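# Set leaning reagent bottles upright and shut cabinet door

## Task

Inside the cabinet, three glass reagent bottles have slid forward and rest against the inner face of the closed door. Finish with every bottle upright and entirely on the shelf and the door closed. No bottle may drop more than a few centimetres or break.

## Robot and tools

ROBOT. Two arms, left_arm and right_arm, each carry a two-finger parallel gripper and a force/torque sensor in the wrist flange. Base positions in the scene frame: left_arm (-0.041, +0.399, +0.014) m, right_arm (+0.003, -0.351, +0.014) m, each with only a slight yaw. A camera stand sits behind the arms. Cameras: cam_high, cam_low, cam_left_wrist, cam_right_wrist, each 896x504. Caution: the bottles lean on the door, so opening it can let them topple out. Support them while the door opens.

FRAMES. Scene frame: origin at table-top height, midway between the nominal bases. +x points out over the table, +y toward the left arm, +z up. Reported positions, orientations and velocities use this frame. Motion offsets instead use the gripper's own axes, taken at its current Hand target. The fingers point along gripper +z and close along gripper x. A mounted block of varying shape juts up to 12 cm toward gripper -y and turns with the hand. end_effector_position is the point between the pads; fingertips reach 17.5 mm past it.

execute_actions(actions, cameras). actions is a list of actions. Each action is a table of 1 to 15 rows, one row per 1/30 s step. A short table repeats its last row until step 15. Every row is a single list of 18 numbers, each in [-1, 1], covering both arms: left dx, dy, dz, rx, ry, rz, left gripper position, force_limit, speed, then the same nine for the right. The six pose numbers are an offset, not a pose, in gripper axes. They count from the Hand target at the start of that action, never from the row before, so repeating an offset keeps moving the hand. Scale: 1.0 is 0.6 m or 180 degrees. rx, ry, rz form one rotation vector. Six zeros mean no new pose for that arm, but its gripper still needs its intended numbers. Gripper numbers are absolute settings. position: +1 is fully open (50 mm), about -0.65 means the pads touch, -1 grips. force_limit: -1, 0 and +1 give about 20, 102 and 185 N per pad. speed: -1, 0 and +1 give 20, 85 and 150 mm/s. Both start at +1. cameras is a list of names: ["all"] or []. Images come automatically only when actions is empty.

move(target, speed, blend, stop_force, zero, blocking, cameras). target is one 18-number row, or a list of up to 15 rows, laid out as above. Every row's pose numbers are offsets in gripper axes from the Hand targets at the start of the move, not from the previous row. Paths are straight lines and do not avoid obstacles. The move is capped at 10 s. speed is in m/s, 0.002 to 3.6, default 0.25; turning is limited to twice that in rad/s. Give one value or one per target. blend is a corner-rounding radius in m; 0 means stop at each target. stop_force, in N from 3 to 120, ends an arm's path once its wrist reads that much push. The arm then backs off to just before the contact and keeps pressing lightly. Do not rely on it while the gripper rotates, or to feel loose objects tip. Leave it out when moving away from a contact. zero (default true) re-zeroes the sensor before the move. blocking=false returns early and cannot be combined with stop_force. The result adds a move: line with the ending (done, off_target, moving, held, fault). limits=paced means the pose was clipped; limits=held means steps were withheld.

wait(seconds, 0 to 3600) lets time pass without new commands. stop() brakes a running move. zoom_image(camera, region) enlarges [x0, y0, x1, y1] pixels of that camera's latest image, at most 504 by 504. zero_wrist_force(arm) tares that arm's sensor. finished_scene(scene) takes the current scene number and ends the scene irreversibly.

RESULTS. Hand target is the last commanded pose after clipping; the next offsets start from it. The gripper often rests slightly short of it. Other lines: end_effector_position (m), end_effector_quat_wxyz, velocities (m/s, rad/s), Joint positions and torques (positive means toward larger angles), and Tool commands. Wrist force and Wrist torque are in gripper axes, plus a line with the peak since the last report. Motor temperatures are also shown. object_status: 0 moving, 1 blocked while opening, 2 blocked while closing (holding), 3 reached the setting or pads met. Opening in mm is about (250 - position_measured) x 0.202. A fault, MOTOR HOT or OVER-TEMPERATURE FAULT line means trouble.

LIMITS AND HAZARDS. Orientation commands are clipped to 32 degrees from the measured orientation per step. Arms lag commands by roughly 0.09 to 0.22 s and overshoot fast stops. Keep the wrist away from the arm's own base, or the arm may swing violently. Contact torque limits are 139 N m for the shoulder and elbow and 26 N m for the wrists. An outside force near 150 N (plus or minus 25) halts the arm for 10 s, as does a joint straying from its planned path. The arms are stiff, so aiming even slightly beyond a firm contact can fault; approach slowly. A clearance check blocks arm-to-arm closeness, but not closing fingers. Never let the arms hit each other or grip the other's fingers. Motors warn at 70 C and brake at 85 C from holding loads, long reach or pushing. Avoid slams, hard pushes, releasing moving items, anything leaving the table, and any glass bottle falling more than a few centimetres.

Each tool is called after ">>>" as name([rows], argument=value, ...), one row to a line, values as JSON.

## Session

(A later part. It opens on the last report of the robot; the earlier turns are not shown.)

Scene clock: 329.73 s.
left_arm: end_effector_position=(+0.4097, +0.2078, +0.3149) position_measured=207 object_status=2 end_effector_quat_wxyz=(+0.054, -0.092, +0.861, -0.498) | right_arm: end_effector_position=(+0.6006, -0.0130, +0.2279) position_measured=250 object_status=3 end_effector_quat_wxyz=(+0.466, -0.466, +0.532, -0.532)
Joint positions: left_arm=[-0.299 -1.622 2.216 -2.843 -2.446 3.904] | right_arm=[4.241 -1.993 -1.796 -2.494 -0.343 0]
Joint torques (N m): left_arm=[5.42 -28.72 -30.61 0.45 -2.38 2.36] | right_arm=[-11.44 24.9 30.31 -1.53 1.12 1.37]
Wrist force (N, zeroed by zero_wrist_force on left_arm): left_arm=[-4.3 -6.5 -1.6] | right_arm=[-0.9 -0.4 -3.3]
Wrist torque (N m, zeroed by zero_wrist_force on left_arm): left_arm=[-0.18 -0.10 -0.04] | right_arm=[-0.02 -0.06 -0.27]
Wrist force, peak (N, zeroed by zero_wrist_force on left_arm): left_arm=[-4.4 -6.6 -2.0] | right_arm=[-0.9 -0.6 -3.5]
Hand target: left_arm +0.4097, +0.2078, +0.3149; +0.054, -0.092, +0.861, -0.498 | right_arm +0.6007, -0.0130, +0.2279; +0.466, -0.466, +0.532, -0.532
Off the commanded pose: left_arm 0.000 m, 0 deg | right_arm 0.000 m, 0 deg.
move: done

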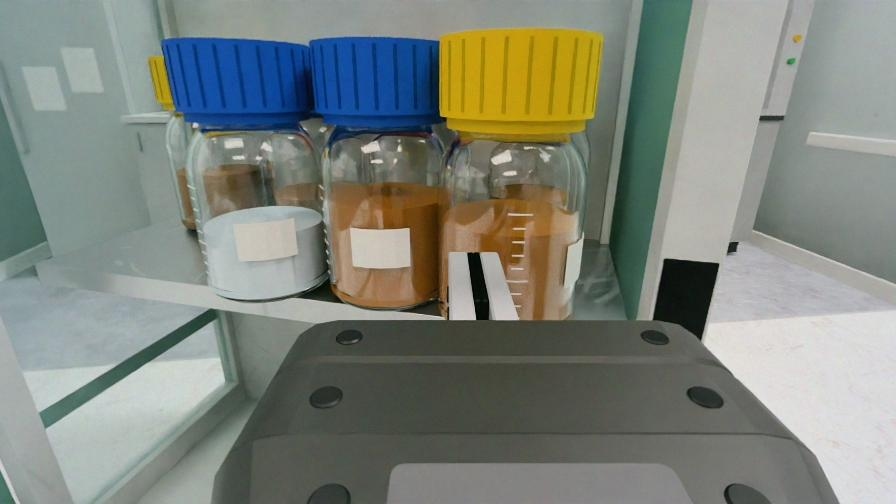

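>>> move(target=[0,0,0,0,0,0,-0.98,0,-0.6, 0.01113,0,0.04463,0,0,0,-1,-1,1], speed=0.03, stop_force=12, cameras=["cam_right_wrist"])

>>> zoom_image(camera="cam_right_wrist", region=[160, 180, 640, 330])

Scene clock: 332.30 s.
left_arm: end_effector_position=(+0.4097, +0.2078, +0.3149) position_measured=207 object_status=2 end_effector_quat_wxyz=(+0.054, -0.092, +0.861, -0.498) | right_arm: end_effector_position=(+0.6263, -0.0231, +0.2279) position_measured=250 object_status=3 end_effector_quat_wxyz=(+0.466, -0.466, +0.532, -0.532)
Joint positions: left_arm=[-0.299 -1.622 2.216 -2.843 -2.446 3.904] | right_arm=[4.185 -2.014 -1.763 -2.506 -0.399 0]
Joint torques (N m): left_arm=[6.11 -28.35 -31.18 0.68 -2.38 2.33] | right_arm=[-11.73 26.53 30.04 -1.29 -1.08 1.3]
Wrist force (N, zeroed by zero_wrist_force on left_arm): left_arm=[-4.1 -6.5 -1.7] | right_arm=[-1.1 -0.7 -4.1]
Wrist torque (N m, zeroed by zero_wrist_force on left_arm): left_arm=[-0.18 -0.14 -0.05] | right_arm=[-0.07 -0.05 -0.26]
Wrist force, peak (N, zeroed by zero_wrist_force on left_arm): left_arm=[-4.2 -6.9 -1.9] | right_arm=[-1.0 -0.4 -4.3]
Hand target: left_arm +0.4097, +0.2078, +0.3149; +0.054, -0.092, +0.861, -0.498 | right_arm +0.6263, -0.0231, +0.2279; +0.466, -0.466, +0.532, -0.532
Off the commanded pose: left_arm 0.000 m, 0 deg | right_arm 0.000 m, 0 deg.
move: done

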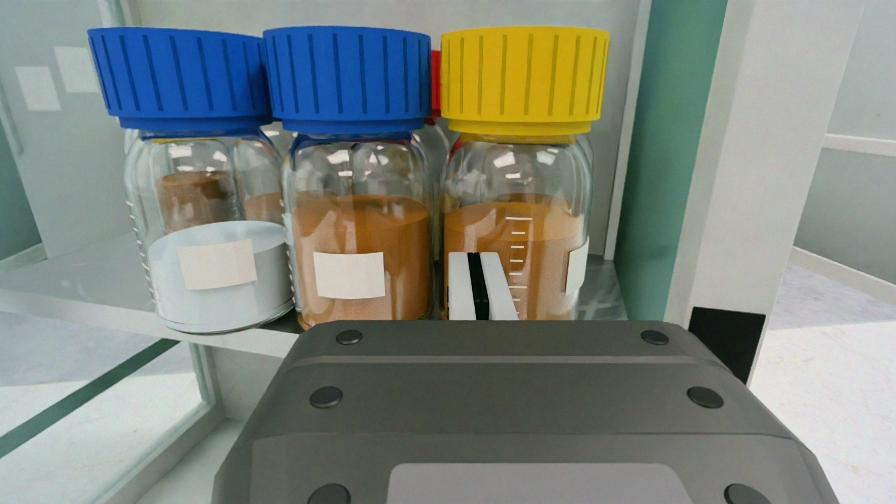

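Scaled by 1.050.

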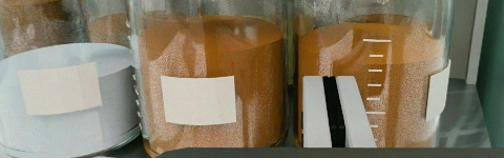

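>>> move([
  [0,0,0,0,0,0,-0.98,0,-0.6, -0.02725,0,-0.10932,0,0,0,-1,-1,1],
  [0,0,0,0,0,0,-0.98,0,-0.6, -0.20223,0,-0.0657,0,-0.0889,0,-1,-1,1],
  [0,0,0,0,0,0,-0.98,0,-0.6, -0.187,0,-0.00458,0,-0.0889,0,-1,-1,1],
], speed=[0.12,0.15,0.08], blend=[0.01,0.01,0], cameras=["cam_right_wrist","cam_left_wrist"])

>>> zoom_image(camera="cam_right_wrist", region=[380, 60, 860, 330])

Scene clock: 335.60 s.
left_arm: end_effector_position=(+0.4097, +0.2078, +0.3149) position_measured=207 object_status=2 end_effector_quat_wxyz=(+0.054, -0.092, +0.861, -0.498) | right_arm: end_effector_position=(+0.6382, +0.0885, +0.2279) position_measured=250 object_status=3 end_effector_quat_wxyz=(+0.535, -0.536, +0.462, -0.462)
Joint positions: left_arm=[-0.299 -1.622 2.216 -2.843 -2.446 3.904] | right_arm=[4.203 -2.088 -1.644 -2.552 -0.661 0]
Joint torques (N m): left_arm=[5.6 -27.18 -31.18 0.72 -2.45 2.33] | right_arm=[-12.55 31.75 32.57 -0.63 -1.44 1.55]
Wrist force (N, zeroed by zero_wrist_force on left_arm): left_arm=[-4.0 -6.5 -1.7] | right_arm=[-1.1 -0.7 -3.1]
Wrist torque (N m, zeroed by zero_wrist_force on left_arm): left_arm=[-0.18 -0.15 -0.04] | right_arm=[-0.06 0.00 -0.26]
Wrist force, peak (N, zeroed by zero_wrist_force on left_arm): left_arm=[-4.3 -6.7 -1.9] | right_arm=[-1.4 -0.7 -4.2]
Hand target: left_arm +0.4097, +0.2078, +0.3149; +0.054, -0.092, +0.861, -0.498 | right_arm +0.6383, +0.0885, +0.2279; +0.535, -0.536, +0.462, -0.462
Off the commanded pose: left_arm 0.000 m, 0 deg | right_arm 0.000 m, 0 deg.
move: done
Images, in order (width x height): cam_left_wrist 896x504, cam_right_wrist 896x504.

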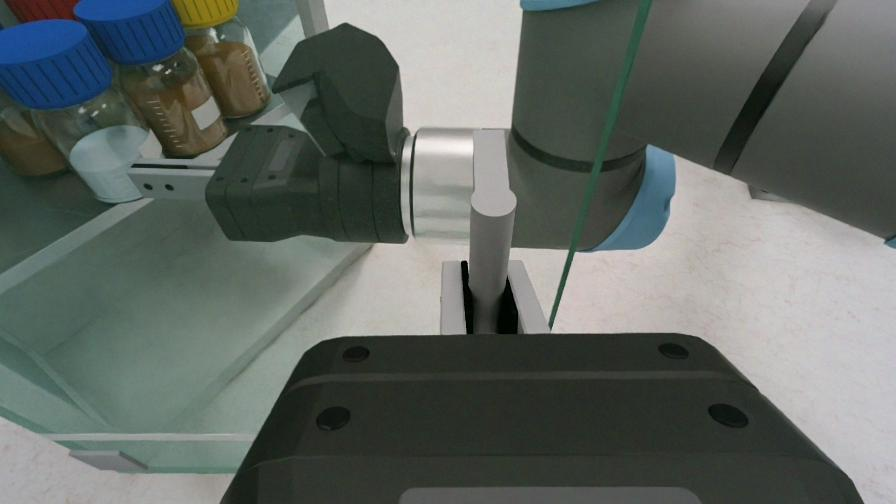

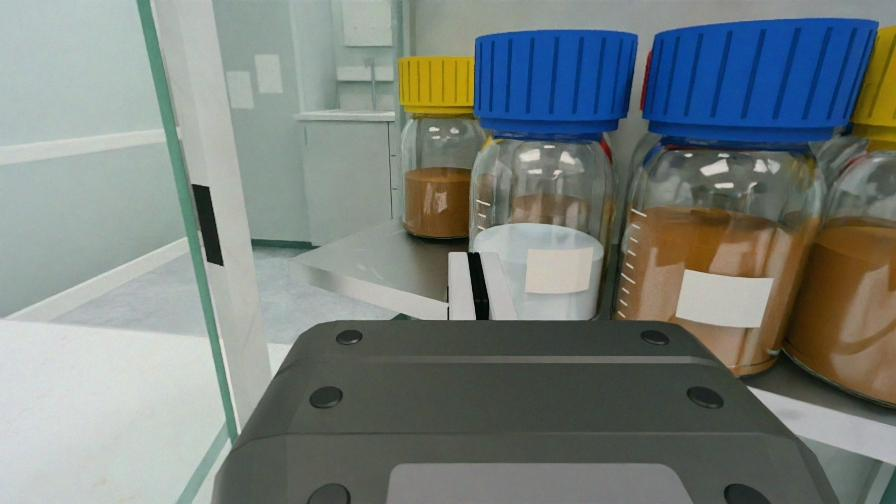

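Scaled by 1.050.

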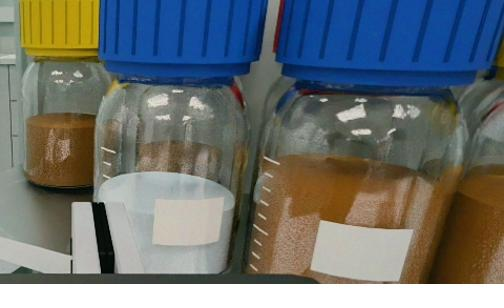

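>>> move(target=[0,0,0,0,0,0,-0.98,0,-0.6, 0.025,0,0.0433,0,0,0,-1,-1,1], speed=0.03, stop_force=12, cameras=["cam_right_wrist"])

>>> zoom_image(camera="cam_right_wrist", region=[380, 60, 860, 330])

Scene clock: 338.40 s.
left_arm: end_effector_position=(+0.4097, +0.2078, +0.3149) position_measured=207 object_status=2 end_effector_quat_wxyz=(+0.054, -0.092, +0.861, -0.498) | right_arm: end_effector_position=(+0.6662, +0.0775, +0.2279) position_measured=250 object_status=3 end_effector_quat_wxyz=(+0.535, -0.536, +0.462, -0.462)
Joint positions: left_arm=[-0.299 -1.622 2.216 -2.843 -2.446 3.904] | right_arm=[4.148 -2.113 -1.604 -2.568 -0.716 0]
Joint torques (N m): left_arm=[5.67 -25.95 -31.42 0.69 -2.34 2.32] | right_arm=[-12.14 31.71 32.14 -0.73 -1.08 1.24]
Wrist force (N, zeroed by zero_wrist_force on left_arm): left_arm=[-4.4 -6.5 -1.6] | right_arm=[-1.5 -0.8 -3.6]
Wrist torque (N m, zeroed by zero_wrist_force on left_arm): left_arm=[-0.18 -0.09 -0.04] | right_arm=[-0.04 0.02 -0.26]
Wrist force, peak (N, zeroed by zero_wrist_force on left_arm): left_arm=[-4.5 -6.6 -1.9] | right_arm=[-1.4 -0.5 -4.0]
Hand target: left_arm +0.4097, +0.2078, +0.3149; +0.054, -0.092, +0.861, -0.498 | right_arm +0.6662, +0.0774, +0.2279; +0.535, -0.536, +0.462, -0.462
Off the commanded pose: left_arm 0.000 m, 0 deg | right_arm 0.000 m, 0 deg.
move: done

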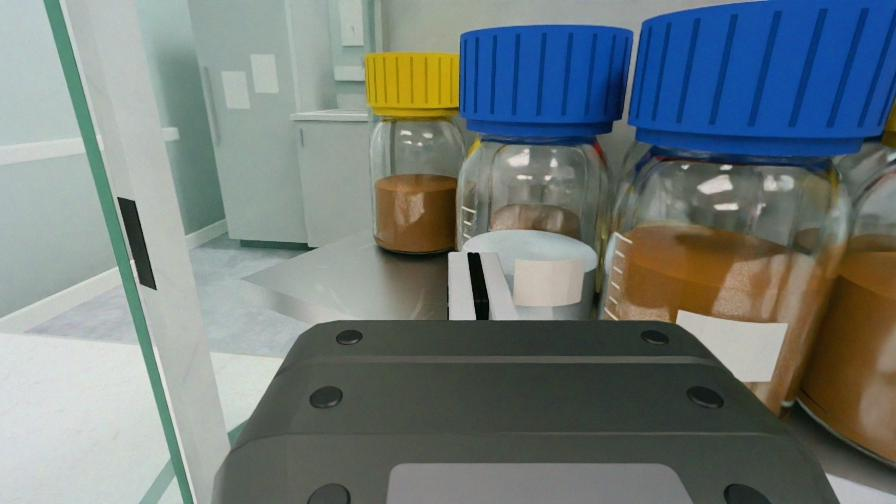

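Scaled by 1.050.

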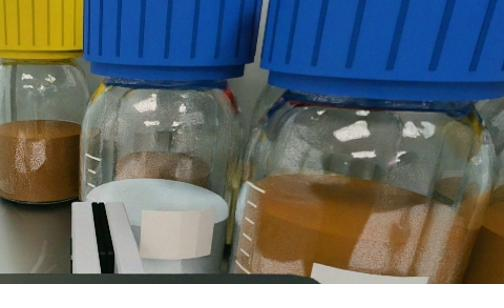

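>>> move([
  [0,0,0,0,0,0,-0.98,0,-0.6, -0.04167,0,-0.07217,0,0,0,-1,-1,1],
  [0,0,0,0,0,0,-0.98,0,-0.6, 0.05493,0,-0.08483,0,0,0,-1,-1,1],
  [0,0,0,0,0,0,-0.98,0,-0.6, 0.07743,0,-0.04587,0,0,0,-1,-1,1],
], speed=[0.12,0.12,0.03], blend=[0.01,0.003,0], cameras=["cam_right_wrist"])

Scene clock: 341.27 s.
left_arm: end_effector_position=(+0.4097, +0.2078, +0.3149) position_measured=207 object_status=2 end_effector_quat_wxyz=(+0.054, -0.092, +0.861, -0.498) | right_arm: end_effector_position=(+0.6457, +0.0275, +0.2279) position_measured=250 object_status=3 end_effector_quat_wxyz=(+0.535, -0.536, +0.462, -0.462)
Joint positions: left_arm=[-0.299 -1.622 2.216 -2.843 -2.446 3.904] | right_arm=[4.128 -2.014 -1.763 -2.506 -0.735 0]
Joint torques (N m): left_arm=[6.03 -25.77 -30.68 0.69 -2.2 2.36] | right_arm=[-10.6 26.4 32.28 -0.77 -1.09 -0.62]
Wrist force (N, zeroed by zero_wrist_force on left_arm): left_arm=[-4.2 -6.4 -1.8] | right_arm=[-1.1 -1.1 -3.8]
Wrist torque (N m, zeroed by zero_wrist_force on left_arm): left_arm=[-0.15 -0.12 -0.05] | right_arm=[-0.06 -0.10 -0.12]
Wrist force, peak (N, zeroed by zero_wrist_force on left_arm): left_arm=[-4.4 -6.7 -2.1] | right_arm=[-1.5 -1.2 -4.1]
Hand target: left_arm +0.4097, +0.2078, +0.3149; +0.054, -0.092, +0.861, -0.498 | right_arm +0.6458, +0.0274, +0.2279; +0.535, -0.536, +0.462, -0.462
Off the commanded pose: left_arm 0.000 m, 0 deg | right_arm 0.000 m, 0 deg.
move: done

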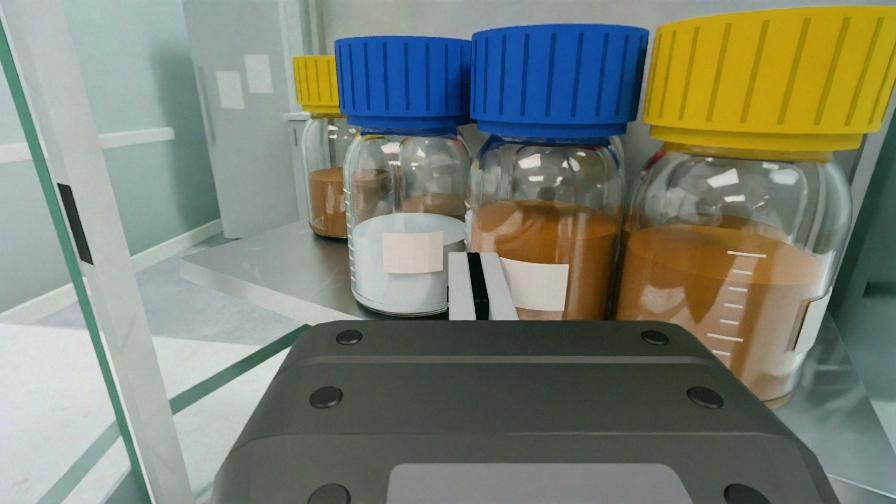

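>>> move(target=[0,0,0,0,0,0,-0.98,0,-0.6, -0.04393,0,-0.20942,0,0.06,0,-1,-1,1], speed=0.15, cameras=["cam_right_wrist","cam_left_wrist"])

>>> zoom_image(camera="cam_right_wrist", region=[200, 60, 700, 330])

>>> zoom_image(camera="cam_left_wrist", region=[0, 0, 320, 220])

Scene clock: 343.17 s.
left_arm: end_effector_position=(+0.4097, +0.2078, +0.3149) position_measured=207 object_status=2 end_effector_quat_wxyz=(+0.054, -0.092, +0.861, -0.498) | right_arm: end_effector_position=(+0.5177, +0.0350, +0.2279) position_measured=250 object_status=3 end_effector_quat_wxyz=(+0.489, -0.490, +0.510, -0.510)
Joint positions: left_arm=[-0.299 -1.622 2.216 -2.843 -2.446 3.904] | right_arm=[4.428 -1.928 -1.895 -2.461 -0.246 0.001]
Joint torques (N m): left_arm=[6.68 -24.65 -30.37 0.58 -2.33 2.28] | right_arm=[10.74 49.3 10.89 2.97 1.58 -1.69]
Wrist force (N, zeroed by zero_wrist_force on left_arm): left_arm=[-4.2 -6.3 -1.7] | right_arm=[-1.0 -0.4 -3.3]
Wrist torque (N m, zeroed by zero_wrist_force on left_arm): left_arm=[-0.15 -0.13 -0.04] | right_arm=[-0.01 -0.04 -0.13]
Wrist force, peak (N, zeroed by zero_wrist_force on left_arm): left_arm=[-4.2 -6.9 -1.6] | right_arm=[-1.6 -1.1 -4.3]
Hand target: left_arm +0.4097, +0.2078, +0.3149; +0.054, -0.092, +0.861, -0.498 | right_arm +0.5177, +0.0350, +0.2279; +0.489, -0.490, +0.510, -0.510
Off the commanded pose: left_arm 0.000 m, 0 deg | right_arm 0.000 m, 0 deg.
move: done
Images, in order (width x height): cam_left_wrist 896x504, cam_right_wrist 896x504.

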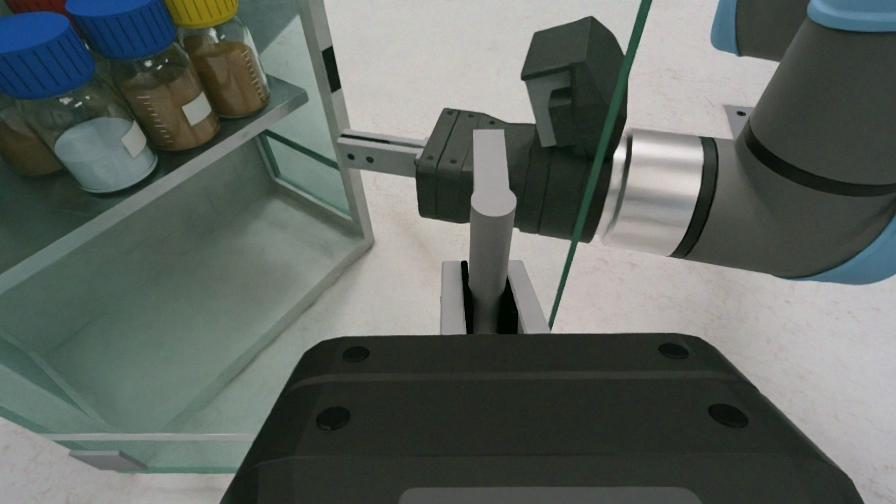

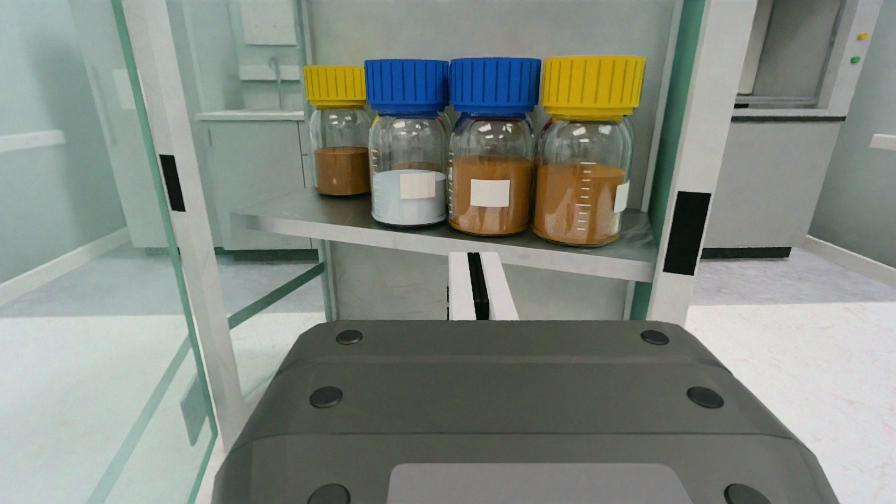

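Scaled by 1.008.

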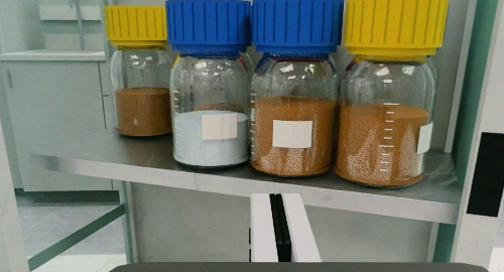

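Scaled by 1.575.

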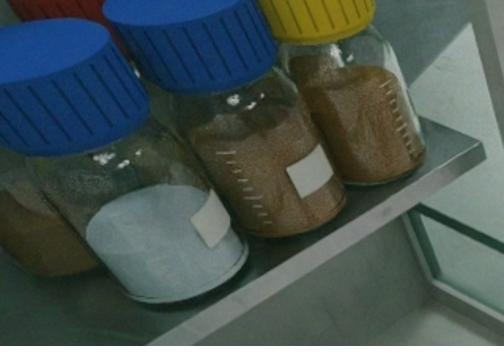

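>>> zoom_image(camera="cam_right_wrist", region=[340, 180, 680, 290])

Scaled by 1.482.

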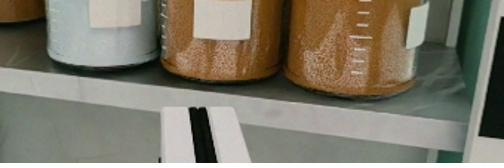

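>>> move(target=[0,0,0,0,0,0,-0.98,0,-0.6, 0.28355,0,-0.0458,0,-0.3433,0,-1,-1,1], speed=0.3)

>>> move([
  [0.0043,-0.02125,0.03681,0,-0.02406,-0.01389,-0.98,0,-0.6, 0,0,0,0,0,0,-1,-1,1],
  [0.0052,-0.04261,0.0738,0,-0.04811,-0.02778,-0.98,0,-0.6, 0,0,0,0,0,0,-1,-1,1],
  [0.0024,-0.06393,0.11074,0,-0.07217,-0.04167,-0.98,0,-0.6, 0,0,0,0,0,0,-1,-1,1],
  [-0.0042,-0.08505,0.14731,0,-0.09622,-0.05556,-0.98,0,-0.6, 0,0,0,0,0,0,-1,-1,1],
  [-0.0144,-0.1058,0.18325,0,-0.12028,-0.06944,-0.98,0,-0.6, 0,0,0,0,0,0,-1,-1,1],
  [-0.0282,-0.12603,0.2183,0,-0.14433,-0.08333,-0.98,0,-0.6, 0,0,0,0,0,0,-1,-1,1],
], speed=0.1, blend=[0.005,0.005,0.005,0.005,0.005,0], cameras=["cam_high","cam_left_wrist"])

Scene clock: 348.13 s.
left_arm: end_effector_position=(+0.4097, +0.2078, +0.3149) position_measured=207 object_status=2 end_effector_quat_wxyz=(+0.054, -0.092, +0.861, -0.498) | right_arm: end_effector_position=(+0.4833, -0.1338, +0.2280) position_measured=250 object_status=3 end_effector_quat_wxyz=(+0.682, -0.682, +0.186, -0.186)
Joint positions: left_arm=[-0.299 -1.622 2.216 -2.843 -2.446 3.904] | right_arm=[3.52 -1.665 -2.243 -2.376 -2.233 0]
Joint torques (N m): left_arm=[5.84 -22.21 -30.55 0.51 -2.17 2.45] | right_arm=[-11.79 8.12 29.2 -0.37 -1.14 -1.64]
Wrist force (N, zeroed by zero_wrist_force on left_arm): left_arm=[-4.2 -6.4 -1.7] | right_arm=[-0.8 -0.2 -3.6]
Wrist torque (N m, zeroed by zero_wrist_force on left_arm): left_arm=[-0.14 -0.13 -0.04] | right_arm=[0.02 -0.08 -0.12]
Wrist force, peak (N, zeroed by zero_wrist_force on left_arm): left_arm=[-4.2 -6.8 -1.8] | right_arm=[-0.6 -0.2 -4.1]
Hand target: left_arm +0.4097, +0.2078, +0.3149; +0.054, -0.092, +0.861, -0.498 | right_arm +0.4833, -0.1338, +0.2280; +0.682, -0.682, +0.186, -0.186
Off the commanded pose: left_arm 0.000 m, 0 deg | right_arm 0.000 m, 0 deg.
move: done

Scene clock: 351.37 s.
left_arm: end_effector_position=(+0.4584, +0.0636, +0.3151) position_measured=207 object_status=2 end_effector_quat_wxyz=(+0.181, -0.312, +0.807, -0.467) | right_arm: end_effector_position=(+0.4833, -0.1338, +0.2280) position_measured=250 object_status=3 end_effector_quat_wxyz=(+0.682, -0.682, +0.186, -0.186)
Joint positions: left_arm=[-0.836 -1.555 2.226 -3.29 -1.595 3.156] | right_arm=[3.52 -1.665 -2.243 -2.376 -2.233 0]
Joint torques (N m): left_arm=[-3.16 -10.88 -35.38 -1.73 3.25 -2.17] | right_arm=[-12.05 8.2 29.89 -0.36 -1.21 -1.64]
Wrist force (N, zeroed by zero_wrist_force on left_arm): left_arm=[6.1 2.6 0.9] | right_arm=[-1.0 -0.3 -3.3]
Wrist torque (N m, zeroed by zero_wrist_force on left_arm): left_arm=[0.11 -0.22 0.05] | right_arm=[0.01 -0.05 -0.13]
Wrist force, peak (N, zeroed by zero_wrist_force on left_arm): left_arm=[10.4 14.2 6.4] | right_arm=[-1.0 -0.6 -3.7]
Hand target: left_arm +0.4584, +0.0636, +0.3151; +0.181, -0.312, +0.807, -0.467 | right_arm +0.4833, -0.1338, +0.2280; +0.682, -0.682, +0.186, -0.186
Off the commanded pose: left_arm 0.000 m, 0 deg | right_arm 0.000 m, 0 deg.
move: done

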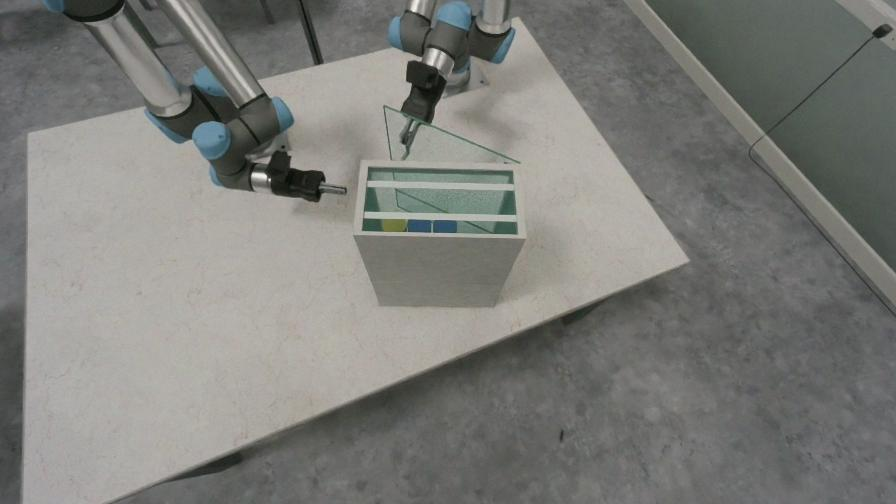

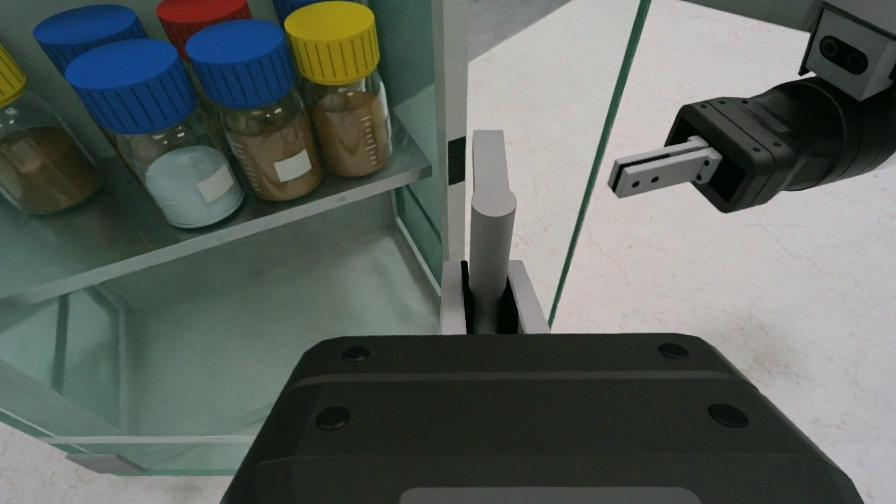

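>>> move([
  [0.005,-0.02125,0.03681,0,-0.02406,-0.01389,-0.98,0,-0.6,0,0,0,0,0,0,-1,-1,1],
  [0.0059,-0.04261,0.0738,0,-0.04811,-0.02778,-0.98,0,-0.6,0,0,0,0,0,0,-1,-1,1],
  [0.003,-0.06393,0.11074,0,-0.07217,-0.04167,-0.98,0,-0.6,0,0,0,0,0,0,-1,-1,1],
  [-0.0035,-0.08505,0.14731,0,-0.09622,-0.05556,-0.98,0,-0.6,0,0,0,0,0,0,-1,-1,1],
  [-0.0092,-0.09756,0.16898,0,-0.11066,-0.06389,-0.98,0,-0.6,0,0,0,0,0,0,-1,-1,1],
], speed=0.08, blend=[0.005,0.005,0.005,0.005,0], cameras=["cam_left_wrist","cam_high"])

Scene clock: 356.70 s.
left_arm: end_effector_position=(+0.5412, -0.0193, +0.3152) position_measured=207 object_status=2 end_effector_quat_wxyz=(+0.270, -0.467, +0.729, -0.422) end_effector_velocity=(+0.000, -0.002, +0.001) end_effector_angular_velocity=(-0.001, -0.001, +0.002) | right_arm: end_effector_position=(+0.4833, -0.1338, +0.2280) position_measured=250 object_status=3 end_effector_quat_wxyz=(+0.682, -0.682, +0.186, -0.186)
Joint positions: left_arm=[-1.012 -1.322 1.939 -3.165 -1.102 2.846] | right_arm=[3.52 -1.665 -2.243 -2.376 -2.233 0]
Joint velocities: left_arm=[-0.002 0.002 -0.005 0.002 0.004 -0.002] | right_arm=[within noise]
Joint torques (N m): left_arm=[-22.55 -23.68 -40.27 -2.58 -2.34 -2.41] | right_arm=[-11.53 8.19 29.31 -0.38 -1.06 -1.57]
Wrist force (N, zeroed by zero_wrist_force on left_arm): left_arm=[-19.8 3.5 5.2] | right_arm=[-0.8 -0.5 -3.5]
Wrist torque (N m, zeroed by zero_wrist_force on left_arm): left_arm=[0.13 -0.51 0.05] | right_arm=[-0.02 -0.09 -0.13]
Wrist force, peak (N, zeroed by zero_wrist_force on left_arm): left_arm=[-19.9 3.2 5.4] | right_arm=[-1.0 -0.3 -3.9]
Hand target: left_arm +0.5413, -0.0193, +0.3152; +0.270, -0.467, +0.729, -0.422 | right_arm +0.4833, -0.1338, +0.2280; +0.682, -0.682, +0.186, -0.186
Off the commanded pose: left_arm 0.000 m, 0 deg | right_arm 0.000 m, 0 deg.
move: done
Images, in order (width x height): cam_high 896x504, cam_left_wrist 896x504.

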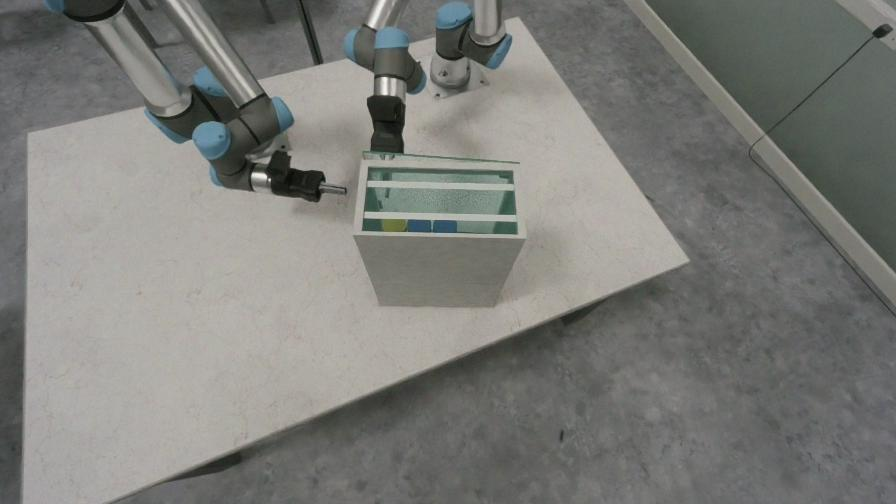

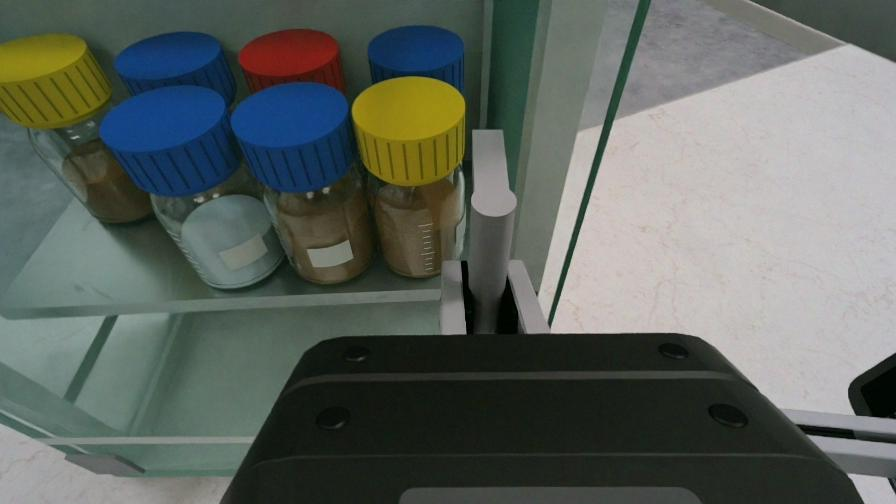

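>>> move([
  [0.0016,-0.0085,0.01472,0,-0.00962,-0.00556,-0.98,0,-0.6,0,0,0,0,0,0,-1,-1,1],
  [0.0023,-0.01528,0.02646,0,-0.01732,-0.01,-0.98,0,-0.6,0,0,0,0,0,0,-1,-1,1],
], speed=0.02, blend=[0.003,0], stop_force=12, cameras=["cam_left_wrist"])

Scene clock: 359.73 s.
left_arm: end_effector_position=(+0.5558, -0.0275, +0.3152) position_measured=207 object_status=2 end_effector_quat_wxyz=(+0.282, -0.488, +0.715, -0.414) | right_arm: end_effector_position=(+0.4833, -0.1338, +0.2280) position_measured=250 object_status=3 end_effector_quat_wxyz=(+0.682, -0.682, +0.186, -0.186)
Joint positions: left_arm=[-1.018 -1.284 1.884 -3.129 -1.05 2.805] | right_arm=[3.52 -1.665 -2.243 -2.376 -2.233 0]
Joint torques (N m): left_arm=[-1.84 -48.51 -14.18 -7.13 -1.26 2.27] | right_arm=[-11.27 8.23 29.37 -0.41 -1.12 -1.53]
Wrist force (N, zeroed by zero_wrist_force on left_arm): left_arm=[-3.6 5.4 -6.9] | right_arm=[-1.2 -0.6 -3.6]
Wrist torque (N m, zeroed by zero_wrist_force on left_arm): left_arm=[0.15 -0.23 0.06] | right_arm=[-0.05 -0.03 -0.13]
Wrist force, peak (N, zeroed by zero_wrist_force on left_arm): left_arm=[-20.8 3.7 5.3] | right_arm=[-1.0 -0.5 -3.7]
Hand target: left_arm +0.5558, -0.0275, +0.3152; +0.282, -0.488, +0.715, -0.414 (not the last commanded pose) | right_arm +0.4833, -0.1338, +0.2280; +0.682, -0.682, +0.186, -0.186
Off the commanded pose: left_arm 0.002 m, 0 deg | right_arm 0.000 m, 0 deg.
move: contact (left_arm); path passed 1 of 2 targets

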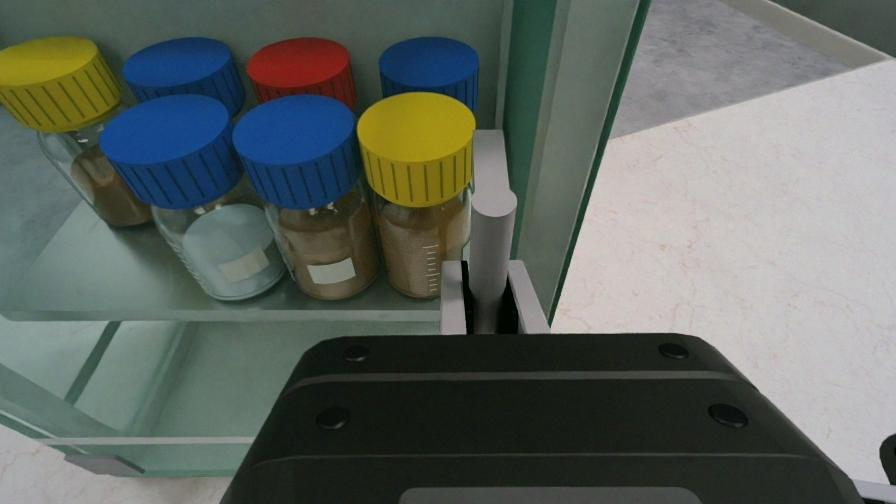

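>>> move([
  [0,0,0,0,0,0,0.3,0,-0.3,0,0,0,0,0,0,-1,-1,1],
  [0,0,-0.25,0,0,0,0.3,0,-0.3,0,0,0,0,0,0,-1,-1,1],
], speed=[0.05,0.12], cameras=["all"])

Scene clock: 362.70 s.
left_arm: end_effector_position=(+0.4348, +0.0201, +0.3900) position_measured=107 object_status=3 end_effector_quat_wxyz=(+0.282, -0.488, +0.715, -0.414) | right_arm: end_effector_position=(+0.4833, -0.1338, +0.2280) position_measured=250 object_status=3 end_effector_quat_wxyz=(+0.682, -0.682, +0.186, -0.186)
Joint positions: left_arm=[-1.211 -1.682 2.092 -2.86 -0.896 2.663] | right_arm=[3.52 -1.665 -2.243 -2.376 -2.233 0]
Joint torques (N m): left_arm=[-6.68 -33.01 -13.45 -0.71 2.53 -2.06] | right_arm=[-11.8 8.31 29.75 -0.26 -1.21 -1.6]
Wrist force (N, zeroed by zero_wrist_force on left_arm): left_arm=[-0.1 0.7 0.1] | right_arm=[-0.9 -0.4 -3.5]
Wrist torque (N m, zeroed by zero_wrist_force on left_arm): left_arm=[0.10 -0.27 0.04] | right_arm=[-0.01 -0.07 -0.13]
Wrist force, peak (N, zeroed by zero_wrist_force on left_arm): left_arm=[-3.6 5.7 -7.0] | right_arm=[-1.1 -0.2 -3.8]
Hand target: left_arm +0.4348, +0.0201, +0.3901; +0.282, -0.488, +0.715, -0.414 | right_arm +0.4833, -0.1338, +0.2280; +0.682, -0.682, +0.186, -0.186
Off the commanded pose: left_arm 0.000 m, 0 deg | right_arm 0.000 m, 0 deg.
move: done

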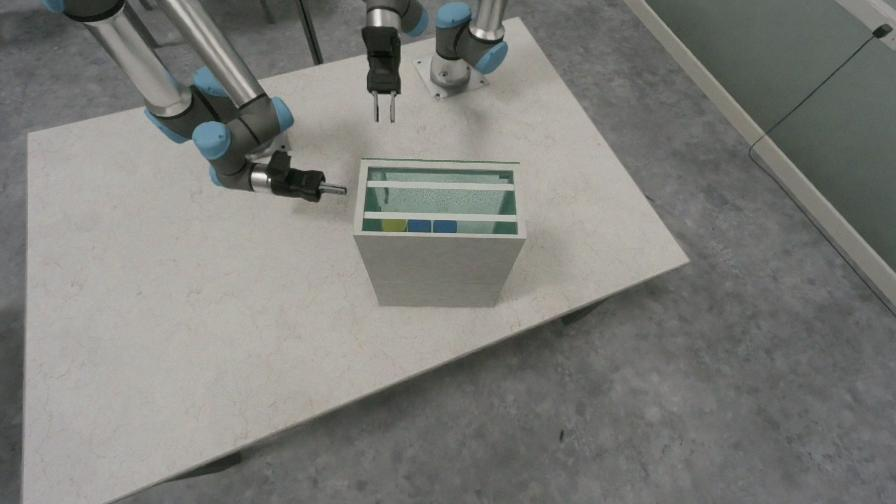

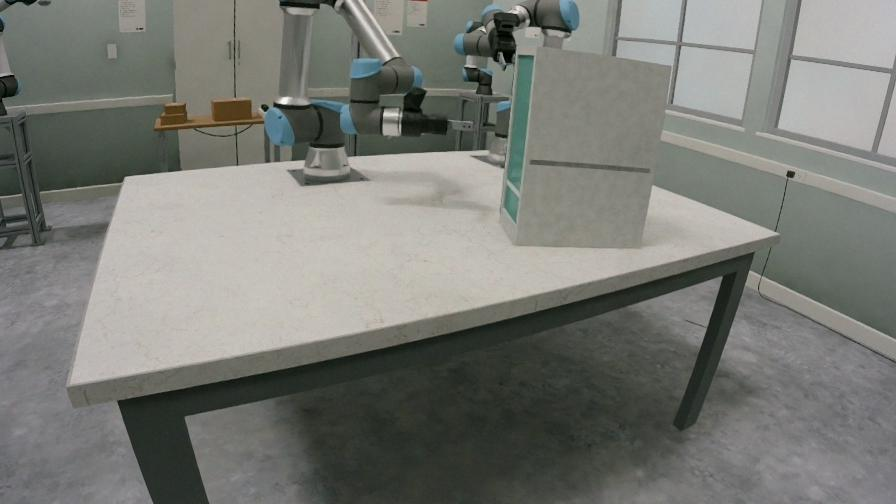

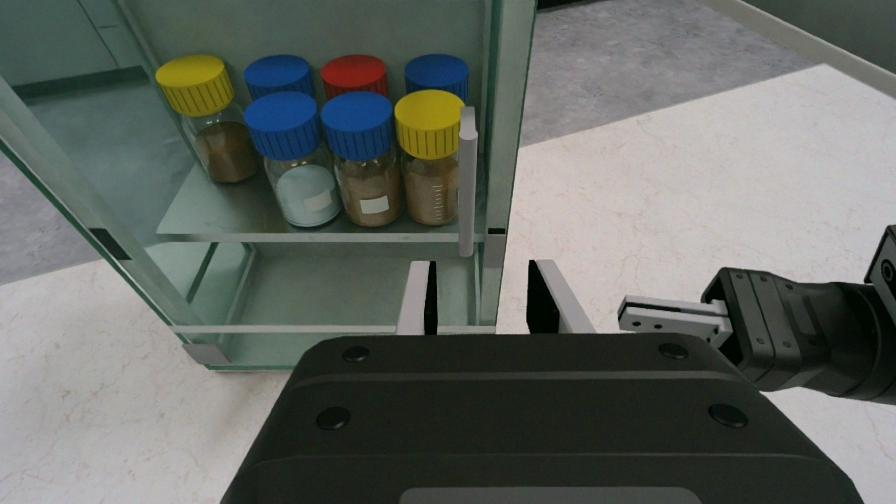

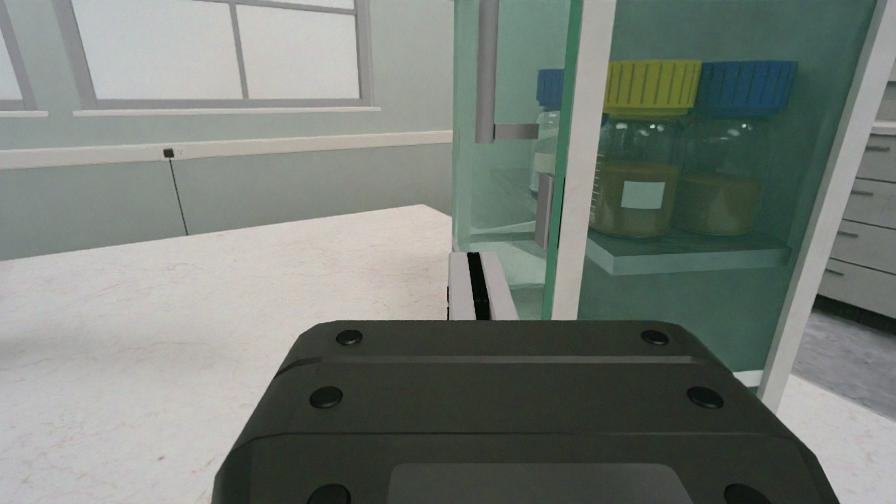

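>>> finished_scene(scene=1)

The scene is finished: the task was done.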